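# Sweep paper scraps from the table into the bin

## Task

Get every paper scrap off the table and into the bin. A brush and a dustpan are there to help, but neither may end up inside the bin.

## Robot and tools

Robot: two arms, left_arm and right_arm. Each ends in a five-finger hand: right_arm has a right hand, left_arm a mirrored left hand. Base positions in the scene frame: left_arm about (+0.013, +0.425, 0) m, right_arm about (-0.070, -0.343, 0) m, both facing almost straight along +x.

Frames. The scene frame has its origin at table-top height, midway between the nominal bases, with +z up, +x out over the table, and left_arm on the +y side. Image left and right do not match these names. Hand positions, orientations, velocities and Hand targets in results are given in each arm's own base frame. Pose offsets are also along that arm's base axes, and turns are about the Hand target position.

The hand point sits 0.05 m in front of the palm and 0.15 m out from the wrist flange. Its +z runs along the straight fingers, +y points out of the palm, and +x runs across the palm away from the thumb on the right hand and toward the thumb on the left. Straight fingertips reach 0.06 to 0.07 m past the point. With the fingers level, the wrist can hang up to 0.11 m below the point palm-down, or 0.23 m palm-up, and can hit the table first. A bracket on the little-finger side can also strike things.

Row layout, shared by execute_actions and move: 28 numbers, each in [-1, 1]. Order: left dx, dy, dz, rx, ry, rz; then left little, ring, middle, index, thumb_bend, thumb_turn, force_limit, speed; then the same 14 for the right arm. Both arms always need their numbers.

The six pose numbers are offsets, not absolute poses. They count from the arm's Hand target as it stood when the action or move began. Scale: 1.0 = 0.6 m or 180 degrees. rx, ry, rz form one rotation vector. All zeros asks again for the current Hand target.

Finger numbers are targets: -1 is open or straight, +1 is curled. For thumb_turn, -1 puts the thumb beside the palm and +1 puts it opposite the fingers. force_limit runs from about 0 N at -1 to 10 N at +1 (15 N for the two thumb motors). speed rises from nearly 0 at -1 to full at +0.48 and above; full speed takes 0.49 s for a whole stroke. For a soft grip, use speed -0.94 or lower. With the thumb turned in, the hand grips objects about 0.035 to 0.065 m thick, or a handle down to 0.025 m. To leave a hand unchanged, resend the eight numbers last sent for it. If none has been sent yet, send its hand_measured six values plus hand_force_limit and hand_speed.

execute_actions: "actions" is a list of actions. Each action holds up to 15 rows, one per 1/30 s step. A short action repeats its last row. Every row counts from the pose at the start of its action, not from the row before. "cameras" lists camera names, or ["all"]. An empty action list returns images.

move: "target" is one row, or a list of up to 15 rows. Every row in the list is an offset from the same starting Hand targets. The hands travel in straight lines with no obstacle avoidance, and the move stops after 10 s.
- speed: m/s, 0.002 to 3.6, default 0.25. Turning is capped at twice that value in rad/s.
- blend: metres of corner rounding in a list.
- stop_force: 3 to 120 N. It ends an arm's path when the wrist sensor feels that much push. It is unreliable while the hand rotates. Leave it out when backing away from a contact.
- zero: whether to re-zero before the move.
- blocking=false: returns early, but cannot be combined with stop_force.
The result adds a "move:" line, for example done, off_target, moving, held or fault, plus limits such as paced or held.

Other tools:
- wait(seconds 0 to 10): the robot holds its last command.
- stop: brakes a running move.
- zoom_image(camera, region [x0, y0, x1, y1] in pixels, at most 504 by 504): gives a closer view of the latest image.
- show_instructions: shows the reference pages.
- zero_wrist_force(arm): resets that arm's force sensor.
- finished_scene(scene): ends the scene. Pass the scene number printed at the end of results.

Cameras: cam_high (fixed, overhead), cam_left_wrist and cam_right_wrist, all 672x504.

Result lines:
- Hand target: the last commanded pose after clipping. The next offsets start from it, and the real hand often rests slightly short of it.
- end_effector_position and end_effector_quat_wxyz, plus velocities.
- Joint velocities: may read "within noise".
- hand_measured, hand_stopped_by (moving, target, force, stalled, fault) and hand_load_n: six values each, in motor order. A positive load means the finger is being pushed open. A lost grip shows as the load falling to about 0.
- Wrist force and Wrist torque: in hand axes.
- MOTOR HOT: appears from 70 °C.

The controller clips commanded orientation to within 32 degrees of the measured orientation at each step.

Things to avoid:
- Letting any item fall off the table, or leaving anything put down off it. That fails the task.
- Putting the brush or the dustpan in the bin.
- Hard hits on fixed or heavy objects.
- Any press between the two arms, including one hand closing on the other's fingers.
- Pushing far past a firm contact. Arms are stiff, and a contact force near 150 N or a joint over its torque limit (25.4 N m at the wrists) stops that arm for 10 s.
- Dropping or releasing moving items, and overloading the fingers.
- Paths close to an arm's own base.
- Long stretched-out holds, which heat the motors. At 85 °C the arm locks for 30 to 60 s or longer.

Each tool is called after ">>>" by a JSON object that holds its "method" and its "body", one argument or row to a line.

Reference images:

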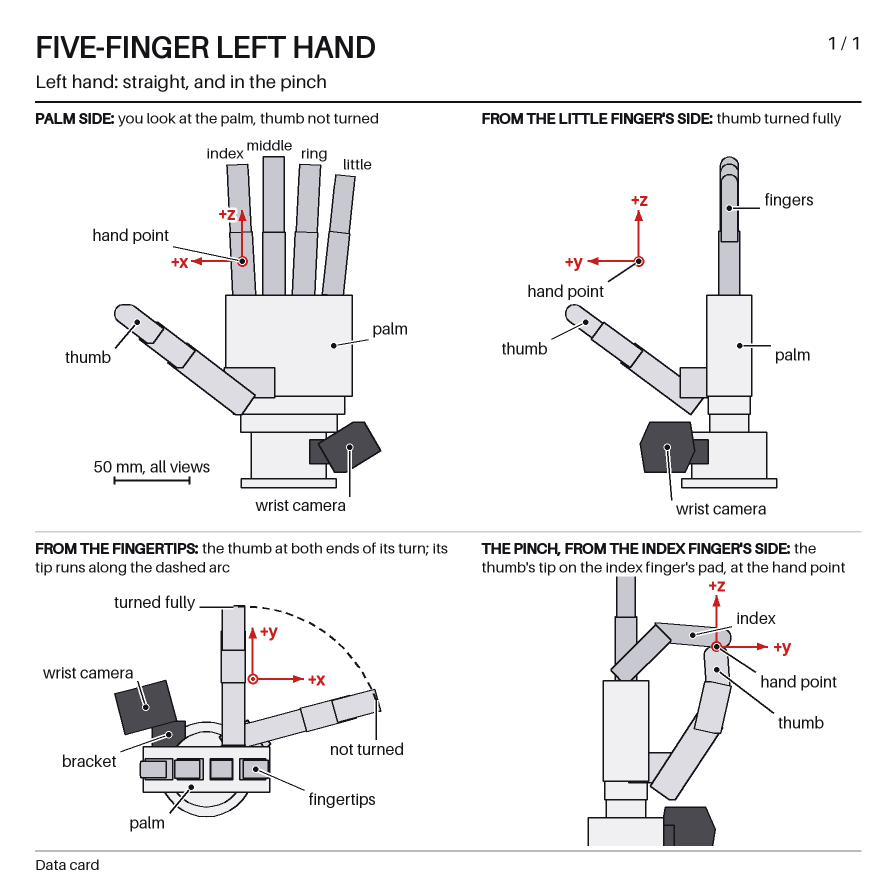

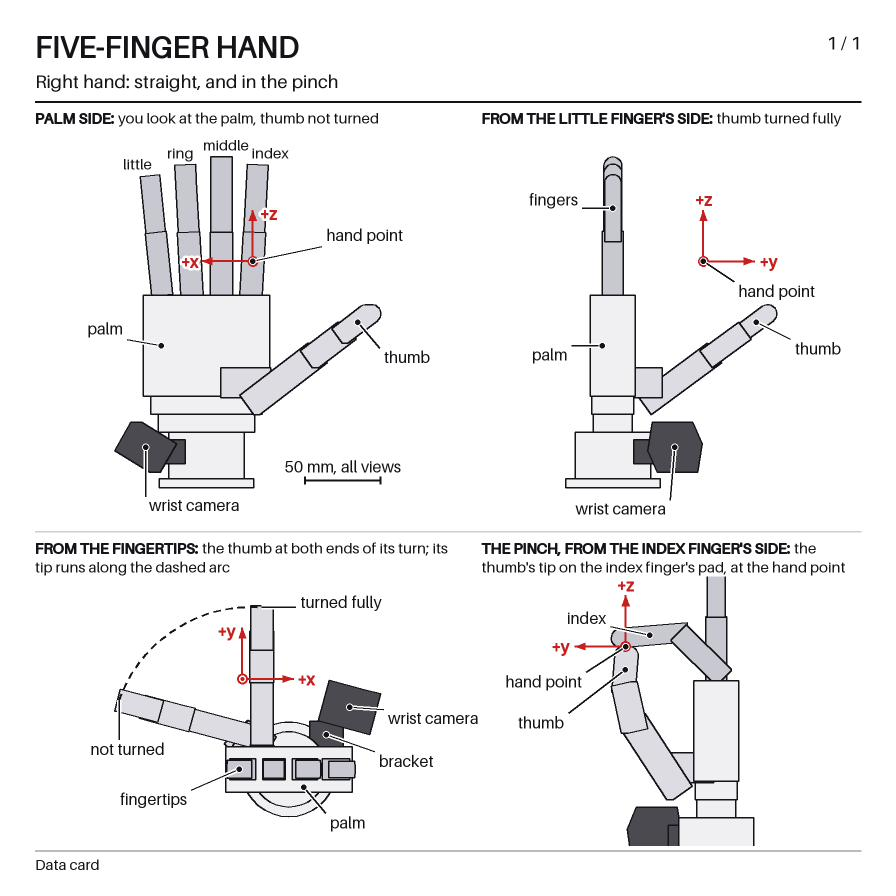

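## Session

>>> {"method": "execute_actions", "body": {
  "actions": []
}}

Scene clock: 0.00 s.
left_arm: end_effector_position=(+0.1547, +0.1012, +0.1309) hand_measured=(-1.000, -1.000, -1.000, -1.000, -1.000, -1.000) hand_load_n=(+0.0, +0.0, +0.0, +0.0, +0.0, +0.0) hand_stopped_by=(target, target, target, target, target, target) hand_force_limit=0.00 hand_speed=-0.80 end_effector_quat_wxyz=(+0.180, +0.713, -0.617, -0.280) | right_arm: end_effector_position=(+0.2333, +0.2701, +0.2438) hand_measured=(-1.000, -1.000, -1.000, -1.000, -1.000, -1.000) hand_load_n=(-0.5, +0.0, +0.0, +0.0, +0.0, +0.0) hand_stopped_by=(target, target, target, target, target, target) hand_force_limit=0.00 hand_speed=-0.80 end_effector_quat_wxyz=(+0.159, +0.752, -0.581, -0.268)
Joint positions: left_arm=[3.831 -2.017 -1.991 1.938 -2.054 3.561] | right_arm=[0.231 -1.05 1.533 1.691 1.364 -3.231]
Joint velocities: within noise
Joint torques (N m): no reading
Motor temperatures (°C): left_arm=[31 29 27 38 35 41] | right_arm=[33 33 30 36 31 40]
Wrist force (N): no reading
Wrist torque (N m): no reading
Wrist force, peak (N): no reading
Hand target: left_arm +0.1547, +0.1012, +0.1309; +0.180, +0.713, -0.617, -0.280 | right_arm +0.2333, +0.2701, +0.2438; +0.159, +0.752, -0.581, -0.268
camera_calibration:
cam_left_wrist: T_world_to_cam=[[0.750028, -0.0481581, -0.65965, -0.0219764], [0.265604, -0.891465, 0.367075, 0.00128842], [-0.605733, -0.450522, -0.655833, 0.338211], [0, 0, 0, 1]] pos_world=[0.221007, 0.152462, 0.20684]
cam_right_wrist: T_world_to_cam=[[-0.745462, -0.506852, 0.432882, 0.206321], [-0.0225635, 0.668255, 0.74359, -0.359744], [-0.666166, 0.544551, -0.509595, 0.245705], [0, 0, 0, 1]] pos_world=[0.309367, 0.211176, 0.3034]

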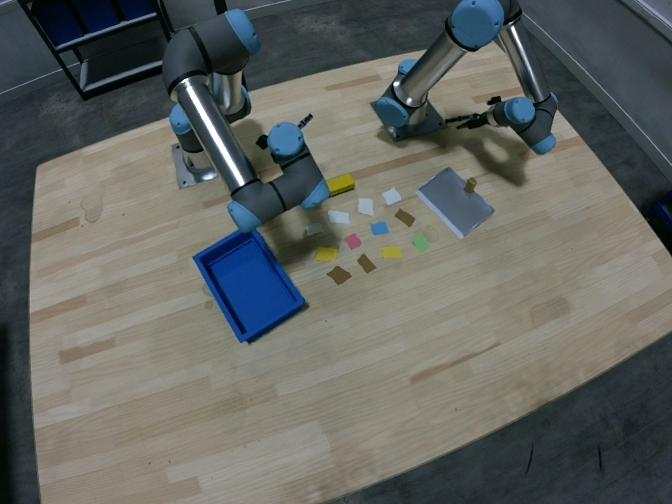

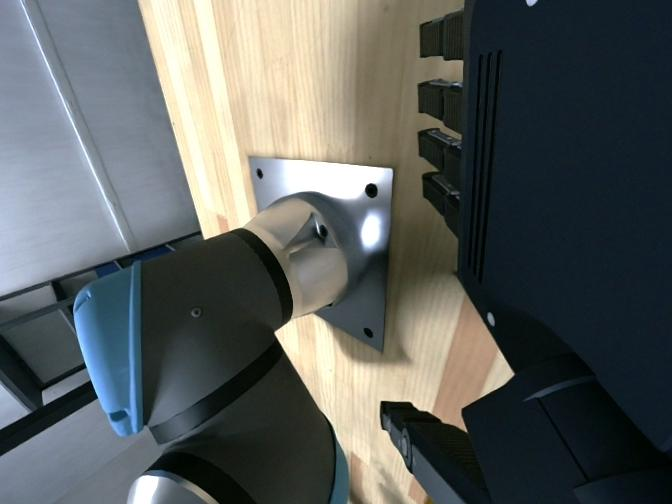

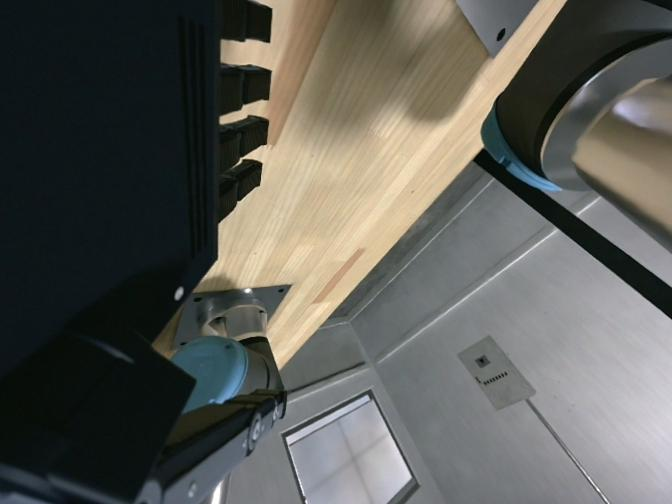

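>>> {"method": "zoom_image", "body": {
  "camera": "cam_high",
  "region": [290, 140, 510, 300]
}}

>>> {"method": "zoom_image", "body": {
  "camera": "cam_high",
  "region": [180, 200, 380, 350]
}}

>>> {"method": "zoom_image", "body": {
  "camera": "cam_high",
  "region": [150, 60, 460, 200]
}}

Scaled by 2.291.

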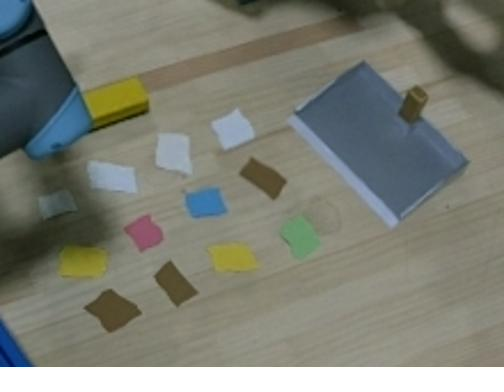

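Scaled by 2.520.

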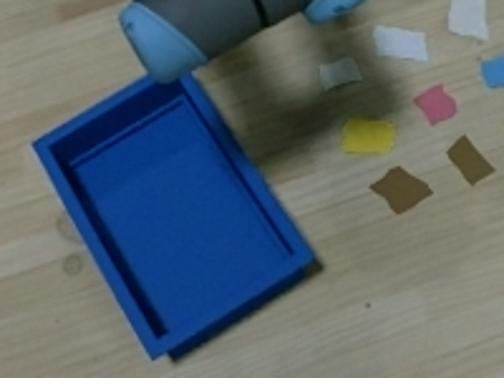

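Scaled by 1.626.

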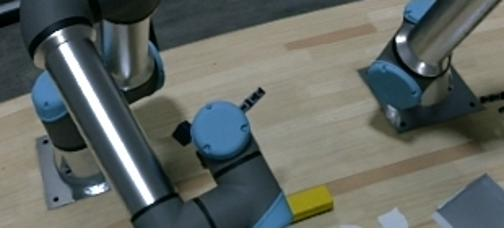

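>>> {"method": "move", "body": {
  "target": [
    [0.2,-0.1,0.28,-0.205,-0.132,-0.5227,-1,-1,-1,-1,-1,1,0,-0.2,0.135,0.222,0.06,-0.0349,-0.5443,-0.1326,-1,-1,-1,-1,-1,1,0,-0.2]
  ],
  "speed": 0.35,
  "cameras": ["all"]
}}

Scene clock: 155.70 s.
left_arm: end_effector_position=(+0.2747, +0.0412, +0.2989) hand_measured=(-1.000, -1.000, -1.000, -1.000, -1.000, +1.000) hand_load_n=(+0.0, +0.0, +0.0, +0.0, -0.5, +0.0) hand_stopped_by=(target, target, target, target, target, target) hand_force_limit=0.00 hand_speed=-0.20 end_effector_quat_wxyz=(+0.000, +0.000, +1.000, +0.001) | right_arm: end_effector_position=(+0.3143, +0.4033, +0.2798) hand_measured=(-1.000, -1.000, -1.000, -1.000, -1.000, +1.000) hand_load_n=(+0.0, +0.0, +0.0, +0.0, +0.0, +0.0) hand_stopped_by=(target, target, target, target, target, target) hand_force_limit=0.00 hand_speed=-0.20 end_effector_quat_wxyz=(+0.346, -0.566, +0.638, -0.391)
Joint positions: left_arm=[3.529 -1.535 -1.704 1.669 -1.572 5.099] | right_arm=[0.957 -1.388 1.556 0.654 2.474 -2.441]
Joint torques (N m): left_arm=[11.7 23.45 28.66 -4.84 2.52 1.89] | right_arm=[9.89 -16.11 -9.57 -0.59 2.67 -2.68]
Wrist force (N): left_arm=[-0.3 1.5 0.3] | right_arm=[0.5 2.0 -0.8]
Wrist torque (N m): left_arm=[0.14 0.07 -0.19] | right_arm=[0.14 -0.14 0.18]
Wrist force, peak (N): left_arm=[-0.3 1.5 0.3] | right_arm=[0.2 2.5 -1.3]
Hand target: left_arm +0.2747, +0.0412, +0.2989; +0.000, +0.000, +1.000, +0.001 | right_arm +0.3143, +0.4033, +0.2798; +0.346, -0.565, +0.638, -0.392
Off the commanded pose: left_arm 0.000 m, 0 deg | right_arm 0.000 m, 0 deg.
move: done
camera_calibration:
cam_left_wrist: T_world_to_cam=[[-0.225474, -0.97328, -0.0434451, 0.117929], [-0.831328, 0.168954, 0.529479, 0.0634131], [-0.507991, 0.155501, -0.84721, 0.499488], [0, 0, 0, 1]] pos_world=[0.333042, 0.0263931, 0.394719]
cam_right_wrist: T_world_to_cam=[[-0.419307, -0.206878, -0.883959, 0.463525], [-0.487586, 0.872656, 0.0270537, -0.209542], [0.765795, 0.44235, -0.466781, -0.175402], [0, 0, 0, 1]] pos_world=[0.226512, 0.35634, 0.333532]

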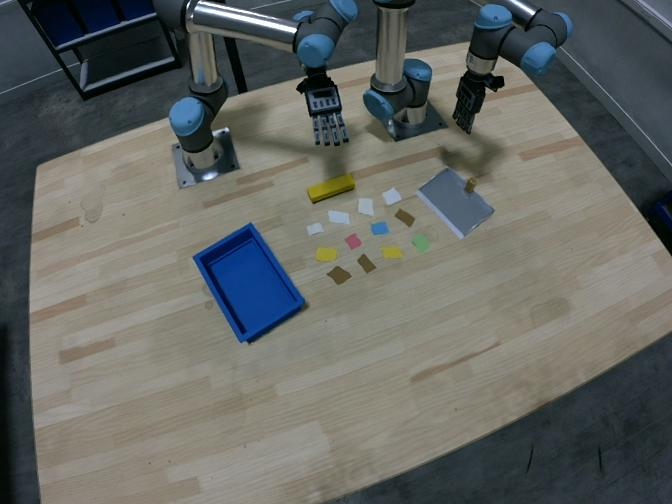

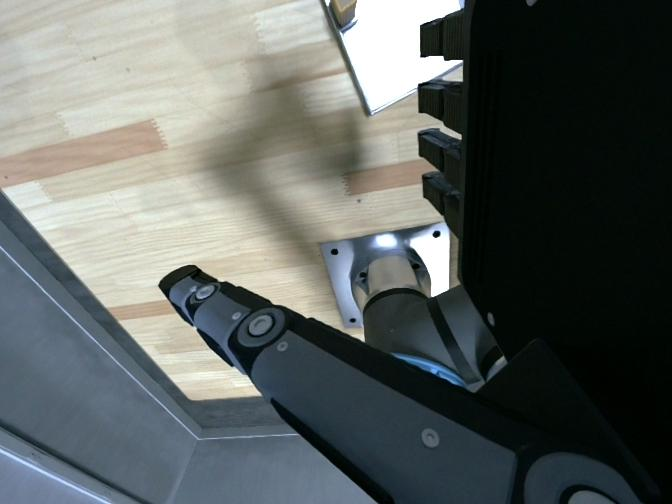

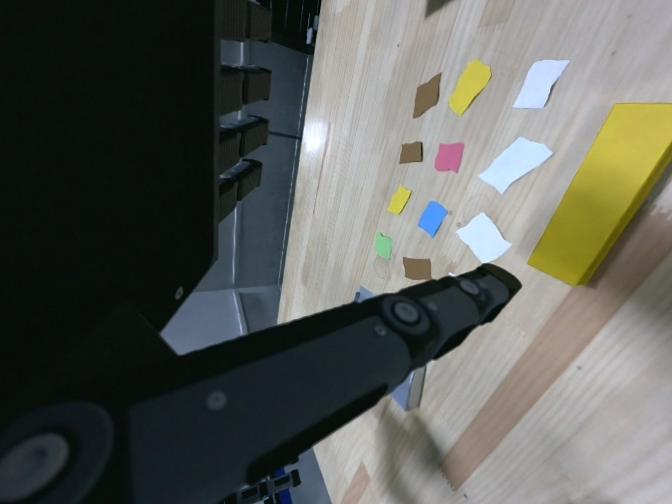

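>>> {"method": "move", "body": {
  "target": [0.342,-0.067,0.05,0,-0.5,0,-1,-1,-1,-1,-1,1,0,-0.2,0.001,-0.0048,-0.3,0,0,0.05,-1,-1,-1,-1,-1,1,0,-0.2],
  "speed": 0.35,
  "cameras": ["all"]
}}

Scene clock: 179.13 s.
left_arm: end_effector_position=(+0.4799, +0.0010, +0.3289) hand_measured=(-1.000, -1.000, -1.000, -1.000, -1.000, +1.000) hand_load_n=(+0.0, +0.0, +0.0, +0.0, +0.0, +0.5) hand_stopped_by=(target, target, target, target, target, target) hand_force_limit=0.00 hand_speed=-0.20 end_effector_quat_wxyz=(+0.707, -0.001, +0.707, +0.000) | right_arm: end_effector_position=(+0.3149, +0.4004, +0.0998) hand_measured=(-1.000, -1.000, -1.000, -1.000, -1.000, +1.000) hand_load_n=(+0.0, +0.0, -0.5, +0.0, +0.0, +0.0) hand_stopped_by=(target, target, target, target, target, target) hand_force_limit=0.00 hand_speed=-0.20 end_effector_quat_wxyz=(-0.376, +0.614, -0.592, +0.363)
Joint positions: left_arm=[3.485 -1.116 -2.244 3.361 -1.229 4.712] | right_arm=[0.894 -1.33 1.955 0.036 2.311 -2.659]
Joint torques (N m): left_arm=[-9.89 -6.84 14.75 3.87 -3 -1.8] | right_arm=[-10.09 -15.55 -7.83 -1.6 -0.97 -2.63]
Wrist force (N): left_arm=[0.8 0.8 -1.3] | right_arm=[0.5 2.1 -1.0]
Wrist torque (N m): left_arm=[0.10 -0.15 -0.06] | right_arm=[0.20 -0.15 0.14]
Wrist force, peak (N): left_arm=[0.8 1.2 -2.0] | right_arm=[0.6 2.8 -0.8]
Hand target: left_arm +0.4799, +0.0010, +0.3289; +0.707, -0.001, +0.707, +0.000 | right_arm +0.3149, +0.4004, +0.0998; -0.376, +0.614, -0.592, +0.363
Off the commanded pose: left_arm 0.000 m, 0 deg | right_arm 0.000 m, 0 deg.
move: done
camera_calibration:
cam_left_wrist: T_world_to_cam=[[0.0432266, -0.973261, -0.225596, 0.0573198], [-0.529541, 0.169159, -0.831247, 0.527617], [0.847183, 0.155394, -0.508069, -0.126496], [0, 0, 0, 1]] pos_world=[0.384082, -0.0138072, 0.387243]
cam_right_wrist: T_world_to_cam=[[-0.381575, -0.269973, -0.884034, 0.317464], [-0.618048, 0.785683, 0.0268301, -0.125896], [0.687327, 0.556613, -0.466653, -0.27964], [0, 0, 0, 1]] pos_world=[0.235531, 0.340272, 0.153532]

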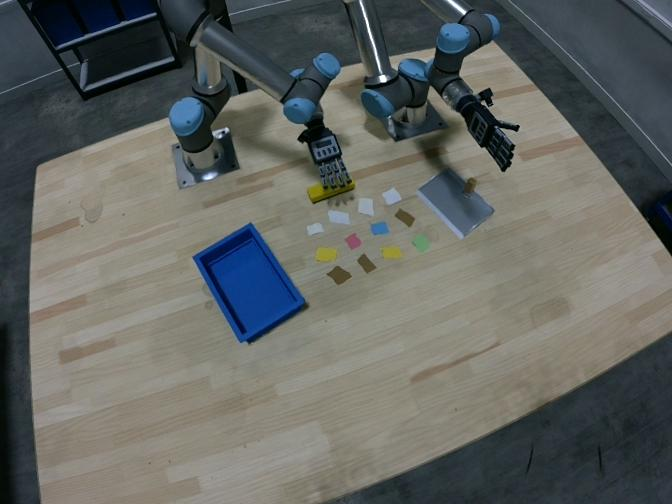

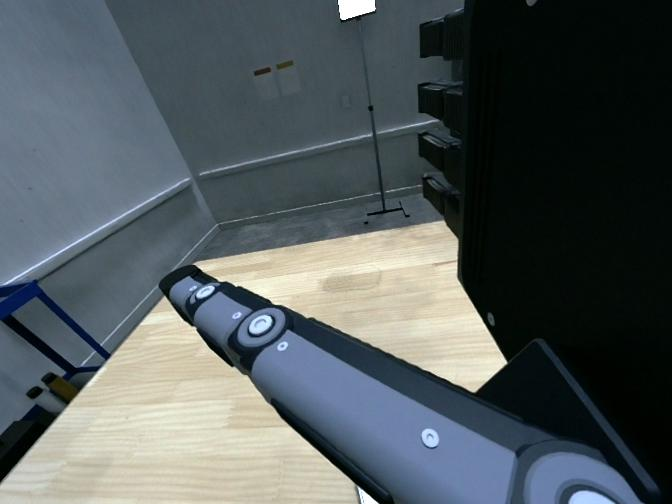

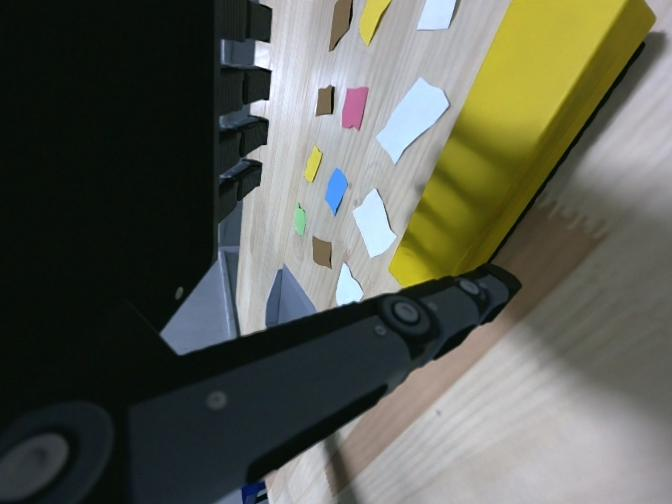

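>>> {"method": "move", "body": {
  "target": [-0.0167,-0.018,-0.182,0.0404,0.0047,-0.9247,-1,-1,-1,-1,-1,1,0,-0.2,-0.005,-0.0015,-0.1,0,0,0,-1,-1,-1,-1,-1,1,0,-0.2],
  "speed": 0.3
}}

>>> {"method": "move", "body": {
  "target": [0,0,0,0,0,0,-1,-1,-1,-1,-1,1,0,-0.2,0,0,-0.0113,0,0,0,-1,-1,-1,-1,-1,1,0,-0.2],
  "stop_force": 5,
  "speed": 0.03,
  "cameras": ["all"]
}}

>>> {"method": "zoom_image", "body": {
  "camera": "cam_left_wrist",
  "region": [250, 250, 450, 450]
}}

Scene clock: 210.90 s.
left_arm: end_effector_position=(+0.4699, -0.0098, +0.2197) hand_measured=(-1.000, -1.000, -1.000, -1.000, -1.000, +1.000) hand_load_n=(+0.0, +0.0, +0.0, +0.0, +0.0, +0.5) hand_stopped_by=(target, target, target, target, target, target) hand_force_limit=0.00 hand_speed=-0.20 end_effector_quat_wxyz=(+0.080, +0.732, +0.087, -0.671) | right_arm: end_effector_position=(+0.3119, +0.3995, +0.0398) hand_measured=(-1.000, -1.000, -1.000, -1.000, -1.000, +1.000) hand_load_n=(+0.0, +0.0, +0.0, +0.0, +0.0, +0.0) hand_stopped_by=(target, target, target, target, target, target) hand_force_limit=0.00 hand_speed=-0.20 end_effector_quat_wxyz=(-0.376, +0.614, -0.592, +0.363)
Joint positions: left_arm=[3.484 -2.357 -1.019 3.464 1.677 4.722] | right_arm=[0.899 -1.233 2.021 -0.124 2.315 -2.655]
Joint torques (N m): left_arm=[-12.23 37.53 27.27 -3.84 2.21 1.91] | right_arm=[10.75 -17.03 -6 -1.51 2.41 2.67]
Wrist force (N): left_arm=[0.7 1.3 -1.5] | right_arm=[0.6 2.2 -0.6]
Wrist torque (N m): left_arm=[0.17 -0.11 -0.16] | right_arm=[0.18 -0.20 -0.02]
Wrist force, peak (N): left_arm=[0.7 1.8 -1.9] | right_arm=[0.9 2.6 -1.3]
Hand target: left_arm +0.4699, -0.0098, +0.2197; +0.079, +0.732, +0.087, -0.671 | right_arm +0.3119, +0.3995, +0.0398; -0.376, +0.614, -0.592, +0.363
Off the commanded pose: left_arm 0.000 m, 0 deg | right_arm 0.000 m, 0 deg.
move: done

Scene clock: 212.33 s.
left_arm: end_effector_position=(+0.4699, -0.0098, +0.2197) hand_measured=(-1.000, -1.000, -1.000, -1.000, -1.000, +1.000) hand_load_n=(-0.5, +0.0, +0.0, +0.0, +0.0, +0.5) hand_stopped_by=(target, target, target, target, target, target) hand_force_limit=0.00 hand_speed=-0.20 end_effector_quat_wxyz=(+0.079, +0.732, +0.087, -0.671) | right_arm: end_effector_position=(+0.3119, +0.3995, +0.0330) hand_measured=(-1.000, -1.000, -1.000, -1.000, -1.000, +1.000) hand_load_n=(+0.0, +0.0, +0.0, +0.0, +0.0, +0.0) hand_stopped_by=(target, target, target, target, target, target) hand_force_limit=0.00 hand_speed=-0.20 end_effector_quat_wxyz=(-0.376, +0.614, -0.592, +0.363)
Joint positions: left_arm=[3.484 -2.357 -1.019 3.464 1.677 4.722] | right_arm=[0.899 -1.22 2.026 -0.142 2.315 -2.655]
Joint torques (N m): left_arm=[-12.37 37.74 29.73 -3.74 2.42 2.11] | right_arm=[9.43 -17.2 -4.17 -1.55 2.19 -0.04]
Wrist force (N): left_arm=[1.0 1.1 -1.7] | right_arm=[0.6 2.4 -0.5]
Wrist torque (N m): left_arm=[0.14 -0.16 -0.13] | right_arm=[0.21 -0.20 -0.03]
Wrist force, peak (N): left_arm=[0.7 1.5 -1.7] | right_arm=[0.8 2.6 -0.6]
Hand target: left_arm +0.4699, -0.0098, +0.2197; +0.079, +0.732, +0.087, -0.671 | right_arm +0.3119, +0.3995, +0.0330; -0.376, +0.614, -0.592, +0.363
Off the commanded pose: left_arm 0.000 m, 0 deg | right_arm 0.000 m, 0 deg.
move: done
camera_calibration:
cam_left_wrist: T_world_to_cam=[[-0.248517, 0.941247, -0.228679, 0.179151], [0.622816, -0.0255355, -0.781952, -0.120835], [-0.741849, -0.336753, -0.579877, 0.585793], [0, 0, 0, 1]] pos_world=[0.55435, 0.0255569, 0.286168]
cam_right_wrist: T_world_to_cam=[[-0.381591, -0.269952, -0.884033, 0.25702], [-0.618038, 0.78569, 0.0268534, -0.125258], [0.687327, 0.556613, -0.466652, -0.30825], [0, 0, 0, 1]] pos_world=[0.232531, 0.339372, 0.0867318]

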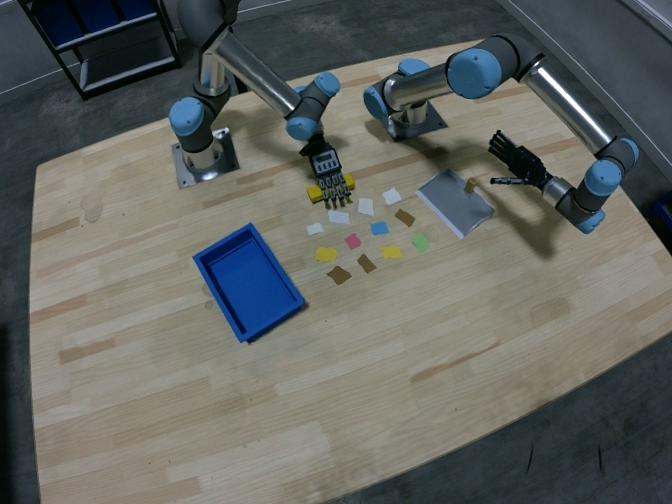

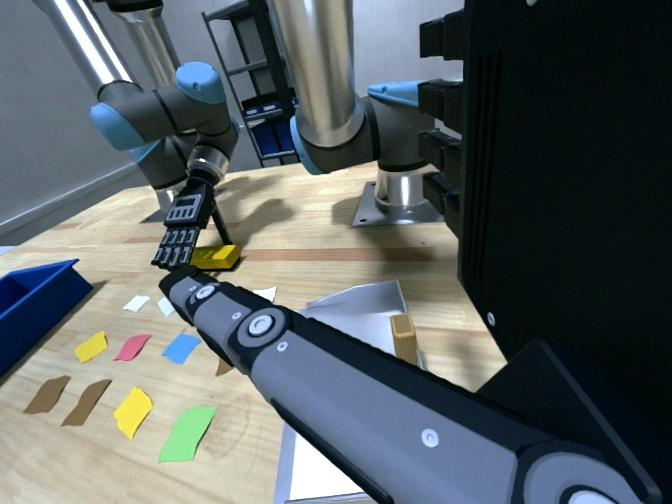

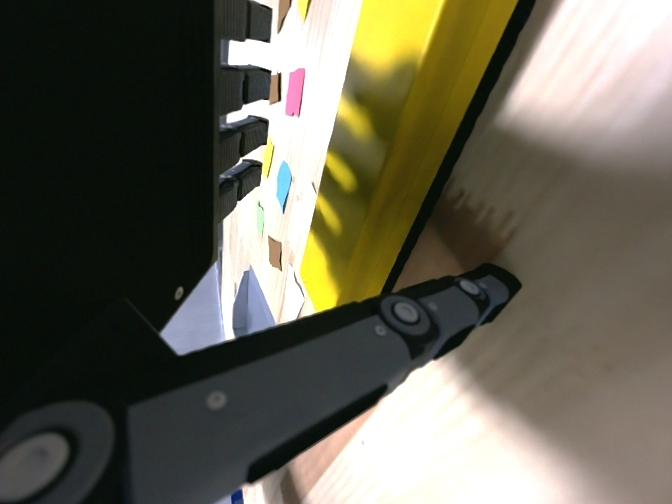

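Scaled by 2.520.

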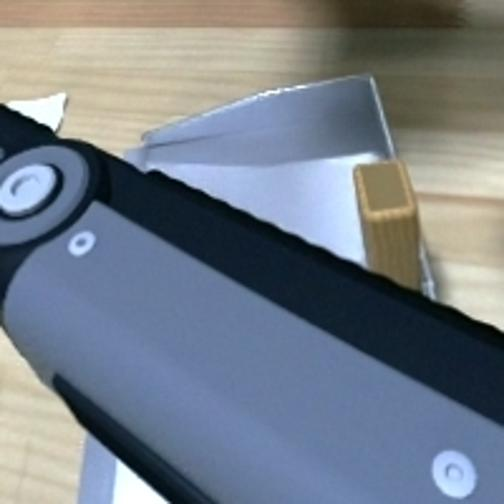

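>>> {"method": "move", "body": {
  "target": [
    [0.0792,0.0288,0,0,0,0.011,-1,-1,-1,-1,-1,1,0,-0.2,0,0,0,0,0,0,0.3,0.3,0.3,0.3,0.3,1,-0.4,-0.88],
    [0.0792,0.0288,-0.2745,0,0,0.011,-1,-1,-1,-1,-1,1,0,-0.2,0,0,0,0,0,0,0.3,0.3,0.3,0.3,0.3,1,-0.4,-0.88]
  ],
  "stop_force": 8,
  "speed": [0.15,0.08],
  "cameras": ["cam_left_wrist","cam_right_wrist"]
}}

>>> {"method": "zoom_image", "body": {
  "camera": "cam_left_wrist",
  "region": [240, 90, 460, 310]
}}

Scene clock: 244.17 s.
left_arm: end_effector_position=(+0.5174, +0.0075, +0.0550) hand_measured=(-1.000, -1.000, -1.000, -1.000, -1.000, +1.000) hand_load_n=(+0.0, +0.0, +0.0, +0.0, +0.0, +0.0) hand_stopped_by=(target, target, target, target, target, target) hand_force_limit=0.00 hand_speed=-0.20 end_effector_quat_wxyz=(+0.091, +0.730, +0.099, -0.670) | right_arm: end_effector_position=(+0.3119, +0.3995, +0.0330) hand_measured=(-0.122, -0.142, -0.144, -0.134, -0.556, +1.000) hand_load_n=(+5.5, +0.5, +1.5, +6.0, +6.0, +0.5) hand_stopped_by=(force, force, force, force, force, target) hand_force_limit=-0.40 hand_speed=-0.88 end_effector_quat_wxyz=(-0.376, +0.614, -0.592, +0.363)
Joint positions: left_arm=[3.496 -2.638 -0.926 3.651 1.655 4.72] | right_arm=[0.899 -1.22 2.026 -0.142 2.315 -2.655]
Joint torques (N m): left_arm=[9.54 43.89 9.67 1.13 -2.61 1.67] | right_arm=[1.67 -18.3 -12.94 0.97 0.1 -2.51]
Wrist force (N): left_arm=[1.0 0.8 -2.0] | right_arm=[1.7 -7.7 -0.2]
Wrist torque (N m): left_arm=[0.14 -0.19 -0.05] | right_arm=[-0.06 -0.36 -0.31]
Wrist force, peak (N): left_arm=[0.7 1.0 -2.5] | right_arm=[1.5 -8.6 -0.5]
Hand target: left_arm +0.5174, +0.0075, +0.0550; +0.091, +0.730, +0.099, -0.670 | right_arm +0.3119, +0.3995, +0.0330; -0.376, +0.614, -0.592, +0.363
Off the commanded pose: left_arm 0.000 m, 0 deg | right_arm 0.000 m, 0 deg.
move: done
camera_calibration:
cam_left_wrist: T_world_to_cam=[[-0.280898, 0.9321, -0.228661, 0.153853], [0.623299, -0.00399474, -0.781973, -0.279209], [-0.729791, -0.362179, -0.579855, 0.525342], [0, 0, 0, 1]] pos_world=[0.600638, 0.0457463, 0.121468]
cam_right_wrist: T_world_to_cam=[[-0.381575, -0.269973, -0.884034, 0.257023], [-0.618048, 0.785683, 0.0268301, -0.125251], [0.687327, 0.556613, -0.466653, -0.30825], [0, 0, 0, 1]] pos_world=[0.232531, 0.339372, 0.0867319]
Images, in order (width x height): cam_left_wrist 672x504, cam_right_wrist 672x504.

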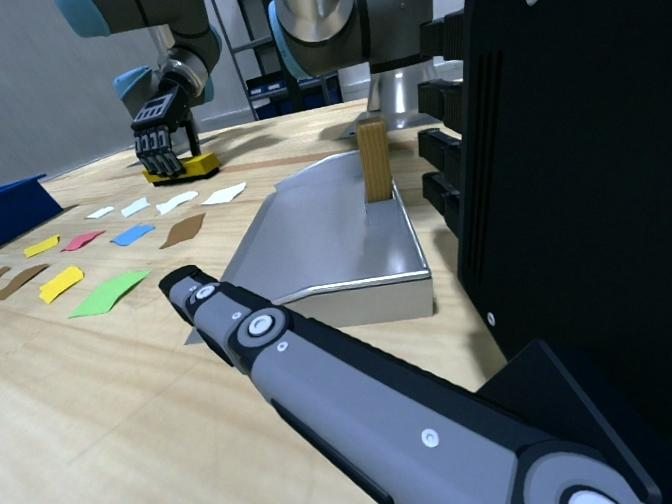

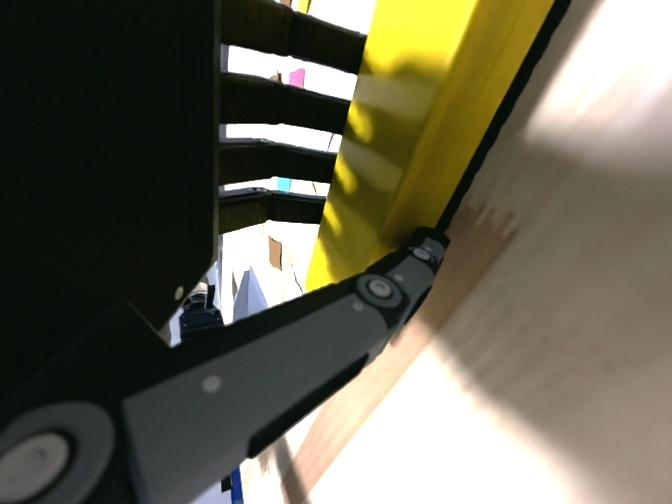

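Scaled by 2.291.

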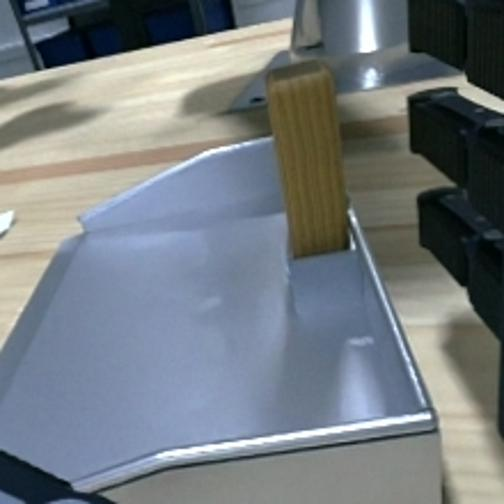

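>>> {"method": "move", "body": {
  "target": [
    [-0.2089,-0.0575,0,0,0,0,-1,-1,-1,-1,-1,1,0,-0.2,0,0,0,0,0,0,0.3,0.3,0.3,0.3,0.35,1,0.2,-0.88],
    [-0.203,-0.0783,0,0,0,0,-1,-1,-1,-1,-1,1,0,-0.2,0,0,0,0,0,0,0.3,0.3,0.3,0.3,0.35,1,0.2,-0.88]
  ],
  "stop_force": 6,
  "speed": [0.07,0.02],
  "cameras": ["cam_left_wrist"]
}}

>>> {"method": "move", "body": {
  "target": [0,0,0,0,0,0,-1,-1,-1,-1,1,1,0.2,-0.8,0,0,0,0,0,0,0.3,0.3,0.3,0.3,0.35,1,0.2,-0.88]
}}

>>> {"method": "wait", "body": {
  "seconds": 3,
  "cameras": ["cam_left_wrist"]
}}

Scene clock: 271.57 s.
left_arm: end_effector_position=(+0.3956, -0.0395, +0.0550) hand_measured=(-1.000, -1.000, -1.000, -1.000, -1.000, +1.000) hand_load_n=(+0.0, +0.0, +0.0, +0.0, +0.0, +0.0) hand_stopped_by=(target, target, target, target, target, target) hand_force_limit=0.00 hand_speed=-0.20 end_effector_quat_wxyz=(+0.091, +0.730, +0.099, -0.670) | right_arm: end_effector_position=(+0.3119, +0.3995, +0.0330) hand_measured=(-0.122, -0.142, -0.144, -0.134, -0.552, +1.000) hand_load_n=(+5.5, +0.5, +1.5, +6.5, +8.0, +1.0) hand_stopped_by=(force, force, force, force, force, target) hand_force_limit=0.20 hand_speed=-0.88 end_effector_quat_wxyz=(-0.376, +0.614, -0.592, +0.363)
Joint positions: left_arm=[3.493 -2.361 -1.489 3.936 1.652 4.719] | right_arm=[0.899 -1.22 2.026 -0.142 2.315 -2.655]
Joint torques (N m): left_arm=[-11.84 34.3 24.07 -3.61 -2.95 -1.63] | right_arm=[-1.84 -17.66 -16.01 3.37 -1.09 -2.21]
Wrist force (N): left_arm=[0.3 -0.7 -1.9] | right_arm=[1.6 -5.5 -1.3]
Wrist torque (N m): left_arm=[0.06 -0.16 -0.06] | right_arm=[-0.01 -0.34 -0.21]
Wrist force, peak (N): left_arm=[1.0 0.9 -2.3] | right_arm=[1.9 -8.6 -0.9]
Hand target: left_arm +0.3956, -0.0395, +0.0550; +0.091, +0.730, +0.099, -0.670 | right_arm +0.3119, +0.3995, +0.0330; -0.376, +0.614, -0.592, +0.363
Off the commanded pose: left_arm 0.000 m, 0 deg | right_arm 0.000 m, 0 deg.
move: done
camera_calibration:
cam_left_wrist: T_world_to_cam=[[-0.280898, 0.9321, -0.228661, 0.163448], [0.623299, -0.00399474, -0.781973, -0.203479], [-0.729791, -0.362179, -0.579855, 0.419431], [0, 0, 0, 1]] pos_world=[0.478838, -0.00125367, 0.121468]
Images, in order (width x height): cam_left_wrist 672x504.

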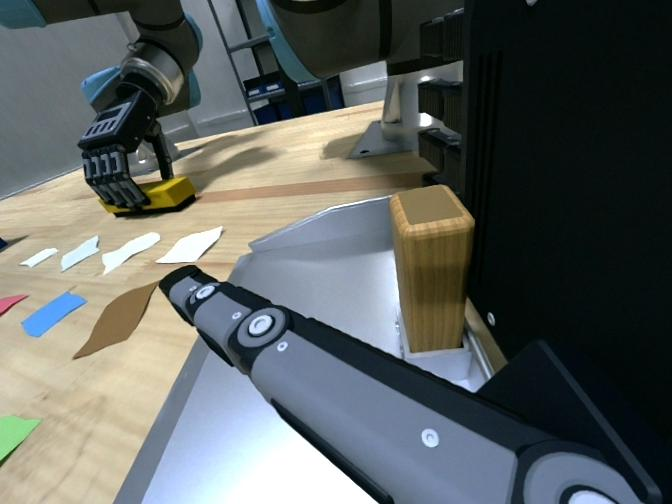

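Scene clock: 276.57 s.
left_arm: end_effector_position=(+0.3956, -0.0395, +0.0550) hand_measured=(-1.000, -1.000, -1.000, -1.000, +0.402, +1.000) hand_load_n=(+0.0, +0.0, +0.0, +0.0, +0.0, +0.0) hand_stopped_by=(target, target, target, target, moving, target) hand_force_limit=0.20 hand_speed=-0.80 end_effector_quat_wxyz=(+0.091, +0.730, +0.099, -0.670) | right_arm: end_effector_position=(+0.3119, +0.3995, +0.0330) hand_measured=(-0.122, -0.142, -0.144, -0.134, -0.552, +1.000) hand_load_n=(+5.5, +0.5, +1.5, +6.5, +8.0, +1.0) hand_stopped_by=(force, force, force, force, force, target) hand_force_limit=0.20 hand_speed=-0.88 end_effector_quat_wxyz=(-0.376, +0.614, -0.592, +0.363)
Joint positions: left_arm=[3.493 -2.361 -1.489 3.936 1.652 4.719] | right_arm=[0.899 -1.22 2.026 -0.142 2.315 -2.655]
Joint torques (N m): left_arm=[-9.7 34.7 21.13 -3 -1.81 -1.55] | right_arm=[-1.82 -19.6 -16.1 3.32 -1.04 -2.26]
Wrist force (N): left_arm=[0.9 -0.9 -1.5] | right_arm=[1.5 -4.8 -1.2]
Wrist torque (N m): left_arm=[0.01 -0.15 -0.04] | right_arm=[0.03 -0.31 -0.22]
Wrist force, peak (N): left_arm=[0.8 -0.9 -2.0] | right_arm=[1.7 -5.9 -1.6]
Hand target: left_arm +0.3956, -0.0395, +0.0550; +0.091, +0.730, +0.099, -0.670 | right_arm +0.3119, +0.3995, +0.0330; -0.376, +0.614, -0.592, +0.363
Off the commanded pose: left_arm 0.000 m, 0 deg | right_arm 0.000 m, 0 deg.
move: moving (left_arm; no rest 5 s after the path's end)

Scene clock: 279.57 s.
left_arm: end_effector_position=(+0.3956, -0.0395, +0.0550) hand_measured=(-1.000, -1.000, -1.000, -1.000, +0.452, +1.000) hand_load_n=(+0.0, +0.0, +0.0, +0.0, +10.0, +0.5) hand_stopped_by=(target, target, target, target, force, target) hand_force_limit=0.20 hand_speed=-0.80 end_effector_quat_wxyz=(+0.091, +0.730, +0.099, -0.670) | right_arm: end_effector_position=(+0.3119, +0.3995, +0.0330) hand_measured=(-0.122, -0.142, -0.144, -0.134, -0.552, +1.000) hand_load_n=(+5.5, +0.5, +1.0, +6.5, +8.5, +1.0) hand_stopped_by=(force, force, force, force, force, target) hand_force_limit=0.20 hand_speed=-0.88 end_effector_quat_wxyz=(-0.376, +0.614, -0.592, +0.363)
Joint positions: left_arm=[3.493 -2.361 -1.489 3.936 1.652 4.719] | right_arm=[0.899 -1.22 2.026 -0.142 2.315 -2.655]
Joint torques (N m): left_arm=[-8.3 34.72 19.22 -2.68 -1.39 -1.49] | right_arm=[-2.19 -18.93 -15.97 3.27 -0.96 -2.41]
Wrist force (N): left_arm=[0.6 0.9 -2.0] | right_arm=[1.6 -5.6 -1.4]
Wrist torque (N m): left_arm=[0.06 -0.15 -0.08] | right_arm=[-0.04 -0.33 -0.22]
Wrist force, peak (N): left_arm=[0.6 2.0 -1.9] | right_arm=[1.9 -5.8 -1.7]
Hand target: left_arm +0.3956, -0.0395, +0.0550; +0.091, +0.730, +0.099, -0.670 | right_arm +0.3119, +0.3995, +0.0330; -0.376, +0.614, -0.592, +0.363
Off the commanded pose: left_arm 0.000 m, 0 deg | right_arm 0.000 m, 0 deg.
wait: 3.00 s; at rest by 0.33 s
camera_calibration:
cam_left_wrist: T_world_to_cam=[[-0.280898, 0.9321, -0.228661, 0.163448], [0.623299, -0.00399474, -0.781973, -0.203479], [-0.729791, -0.362179, -0.579855, 0.419431], [0, 0, 0, 1]] pos_world=[0.478838, -0.00125367, 0.121468]
Images, in order (width x height): cam_left_wrist 672x504.

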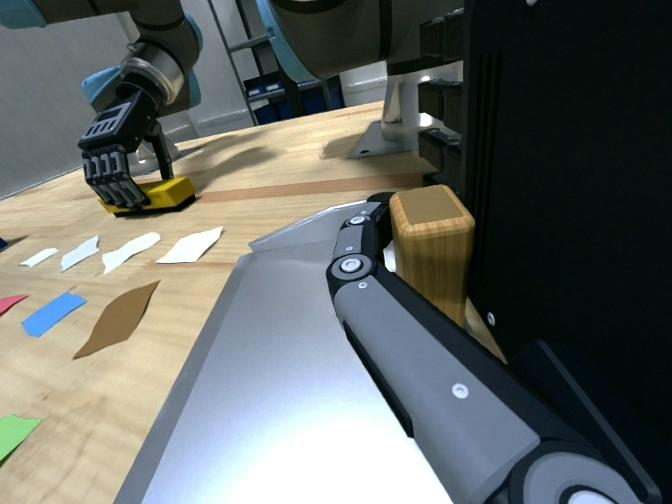

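>>> {"method": "move", "body": {
  "target": [0,0,0,0,0,0,-1,-1,-1,-1,0,1,0.2,-0.2,0,0,0,0,0,0,0.3,0.3,0.3,0.3,0.35,1,0.2,-0.88]
}}

>>> {"method": "move", "body": {
  "target": [-0.0125,-0.0055,0,0,0,0,-1,-1,-1,-1,0,1,0.2,-0.2,0,0,0.08,0,0,0,0.3,0.3,0.3,0.3,0.35,1,0.2,-0.88],
  "speed": 0.04
}}

>>> {"method": "move", "body": {
  "target": [0,0,0,0,0,0,-1,-1,-1,-1,1,1,0.2,-0.8,0,0,0,0,0,0,0.3,0.3,0.3,0.3,0.35,1,0.2,-0.88],
  "cameras": ["cam_left_wrist","cam_right_wrist"]
}}

Scene clock: 339.43 s.
left_arm: end_effector_position=(+0.3956, -0.0395, +0.0550) hand_measured=(-1.000, -1.000, -1.000, -1.000, +0.000, +1.000) hand_load_n=(+0.0, +0.0, -0.5, +0.0, +0.0, +0.0) hand_stopped_by=(target, target, target, target, target, target) hand_force_limit=0.20 hand_speed=-0.20 end_effector_quat_wxyz=(+0.091, +0.730, +0.099, -0.670) | right_arm: end_effector_position=(+0.3119, +0.3995, +0.0330) hand_measured=(-0.122, -0.142, -0.144, -0.134, -0.552, +1.000) hand_load_n=(+5.5, +0.5, +1.5, +6.5, +8.0, +1.0) hand_stopped_by=(force, force, force, force, force, target) hand_force_limit=0.20 hand_speed=-0.88 end_effector_quat_wxyz=(-0.376, +0.614, -0.592, +0.363)
Joint positions: left_arm=[3.493 -2.361 -1.489 3.936 1.652 4.719] | right_arm=[0.899 -1.22 2.026 -0.142 2.315 -2.655]
Joint torques (N m): left_arm=[-6.83 35.64 16.14 -2.27 -0.53 -1.33] | right_arm=[-2.39 -19.38 -16.28 3.54 -1.12 -2.31]
Wrist force (N): left_arm=[1.1 0.1 -1.3] | right_arm=[1.8 -4.9 -1.2]
Wrist torque (N m): left_arm=[0.07 -0.16 -0.05] | right_arm=[0.01 -0.34 -0.21]
Wrist force, peak (N): left_arm=[0.9 1.2 -2.5] | right_arm=[1.4 -6.0 -1.5]
Hand target: left_arm +0.3956, -0.0395, +0.0550; +0.091, +0.730, +0.099, -0.670 | right_arm +0.3119, +0.3995, +0.0330; -0.376, +0.614, -0.592, +0.363
Off the commanded pose: left_arm 0.000 m, 0 deg | right_arm 0.000 m, 0 deg.
move: done

Scene clock: 341.13 s.
left_arm: end_effector_position=(+0.3881, -0.0428, +0.0550) hand_measured=(-1.000, -1.000, -1.000, -1.000, +0.000, +1.000) hand_load_n=(+0.0, +0.0, +0.0, +0.0, -0.5, +0.0) hand_stopped_by=(target, target, target, target, target, target) hand_force_limit=0.20 hand_speed=-0.20 end_effector_quat_wxyz=(+0.091, +0.730, +0.099, -0.670) | right_arm: end_effector_position=(+0.3119, +0.3995, +0.0809) hand_measured=(-0.122, -0.142, -0.142, -0.134, -0.552, +1.000) hand_load_n=(+3.0, +0.0, +0.0, +6.0, +9.5, +2.0) hand_stopped_by=(force, force, force, force, force, target) hand_force_limit=0.20 hand_speed=-0.88 end_effector_quat_wxyz=(-0.376, +0.614, -0.592, +0.363)
Joint positions: left_arm=[3.492 -2.346 -1.517 3.951 1.651 4.719] | right_arm=[0.899 -1.304 1.982 -0.014 2.315 -2.655]
Joint torques (N m): left_arm=[-11.24 50.27 5.23 0.97 -2.72 -1.74] | right_arm=[-0.11 -42.09 -21.31 2.69 1.24 2.4]
Wrist force (N): left_arm=[0.9 -0.5 -1.9] | right_arm=[0.7 3.1 -0.4]
Wrist torque (N m): left_arm=[0.05 -0.17 -0.03] | right_arm=[0.20 -0.19 0.07]
Wrist force, peak (N): left_arm=[1.4 -0.4 -2.2] | right_arm=[1.6 -5.7 -1.4]
Hand target: left_arm +0.3881, -0.0428, +0.0550; +0.091, +0.730, +0.099, -0.670 | right_arm +0.3119, +0.3995, +0.0810; -0.376, +0.614, -0.592, +0.363
Off the commanded pose: left_arm 0.000 m, 0 deg | right_arm 0.000 m, 0 deg.
move: done

Scene clock: 343.43 s.
left_arm: end_effector_position=(+0.3881, -0.0428, +0.0550) hand_measured=(-1.000, -1.000, -1.000, -1.000, +0.574, +1.000) hand_load_n=(+0.0, -0.5, +0.0, +0.0, +9.0, +0.5) hand_stopped_by=(target, target, target, target, force, target) hand_force_limit=0.20 hand_speed=-0.80 end_effector_quat_wxyz=(+0.091, +0.730, +0.099, -0.670) | right_arm: end_effector_position=(+0.3119, +0.3995, +0.0810) hand_measured=(-0.122, -0.142, -0.142, -0.134, -0.552, +1.000) hand_load_n=(+3.0, +0.0, +0.5, +6.0, +9.5, +2.0) hand_stopped_by=(force, force, force, force, force, target) hand_force_limit=0.20 hand_speed=-0.88 end_effector_quat_wxyz=(-0.376, +0.614, -0.592, +0.363)
Joint positions: left_arm=[3.492 -2.346 -1.518 3.951 1.651 4.719] | right_arm=[0.899 -1.304 1.981 -0.013 2.315 -2.655]
Joint torques (N m): left_arm=[-10.37 50.66 7.96 0.97 -2.07 -1.7] | right_arm=[10 -40.88 -21.54 3.08 1.87 2.76]
Wrist force (N): left_arm=[0.6 1.7 -1.8] | right_arm=[0.7 3.0 -0.4]
Wrist torque (N m): left_arm=[0.17 -0.13 -0.11] | right_arm=[0.18 -0.18 0.06]
Wrist force, peak (N): left_arm=[0.6 2.5 -1.4] | right_arm=[0.7 3.6 -0.3]
Hand target: left_arm +0.3881, -0.0428, +0.0550; +0.091, +0.730, +0.099, -0.670 | right_arm +0.3119, +0.3995, +0.0810; -0.376, +0.614, -0.592, +0.363
Off the commanded pose: left_arm 0.000 m, 0 deg | right_arm 0.000 m, 0 deg.
move: done
camera_calibration:
cam_left_wrist: T_world_to_cam=[[-0.280898, 0.9321, -0.228661, 0.164417], [0.623299, -0.00399474, -0.781973, -0.198818], [-0.729791, -0.362179, -0.579855, 0.412763], [0, 0, 0, 1]] pos_world=[0.471338, -0.00455367, 0.121468]
cam_right_wrist: T_world_to_cam=[[-0.381575, -0.269973, -0.884034, 0.299457], [-0.618048, 0.785683, 0.0268301, -0.126539], [0.687327, 0.556613, -0.466653, -0.28585], [0, 0, 0, 1]] pos_world=[0.232531, 0.339372, 0.134732]
Images, in order (width x height): cam_left_wrist 672x504, cam_right_wrist 672x504.

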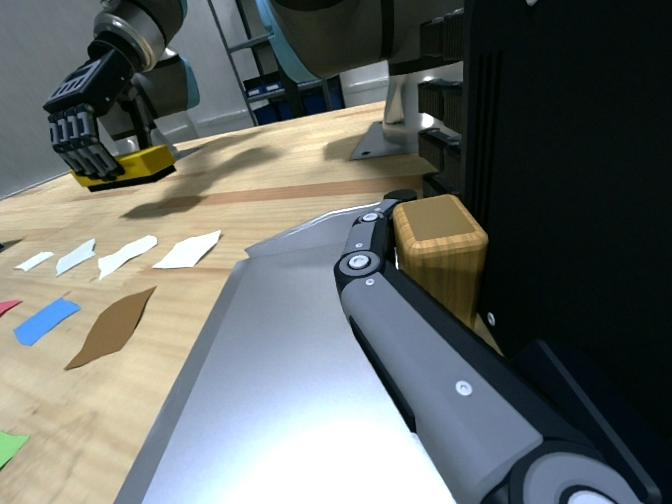

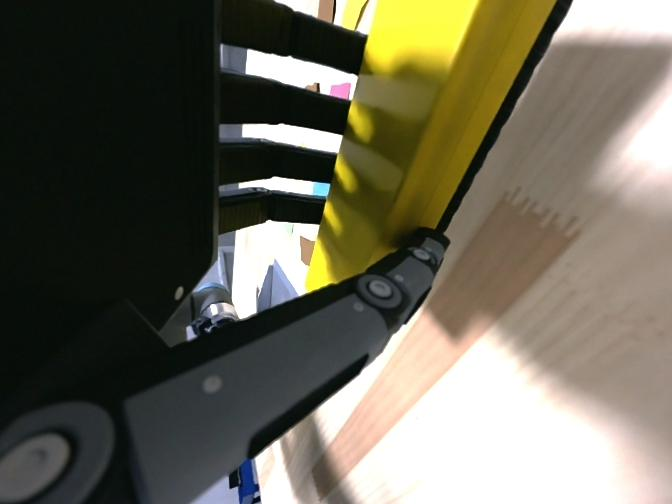

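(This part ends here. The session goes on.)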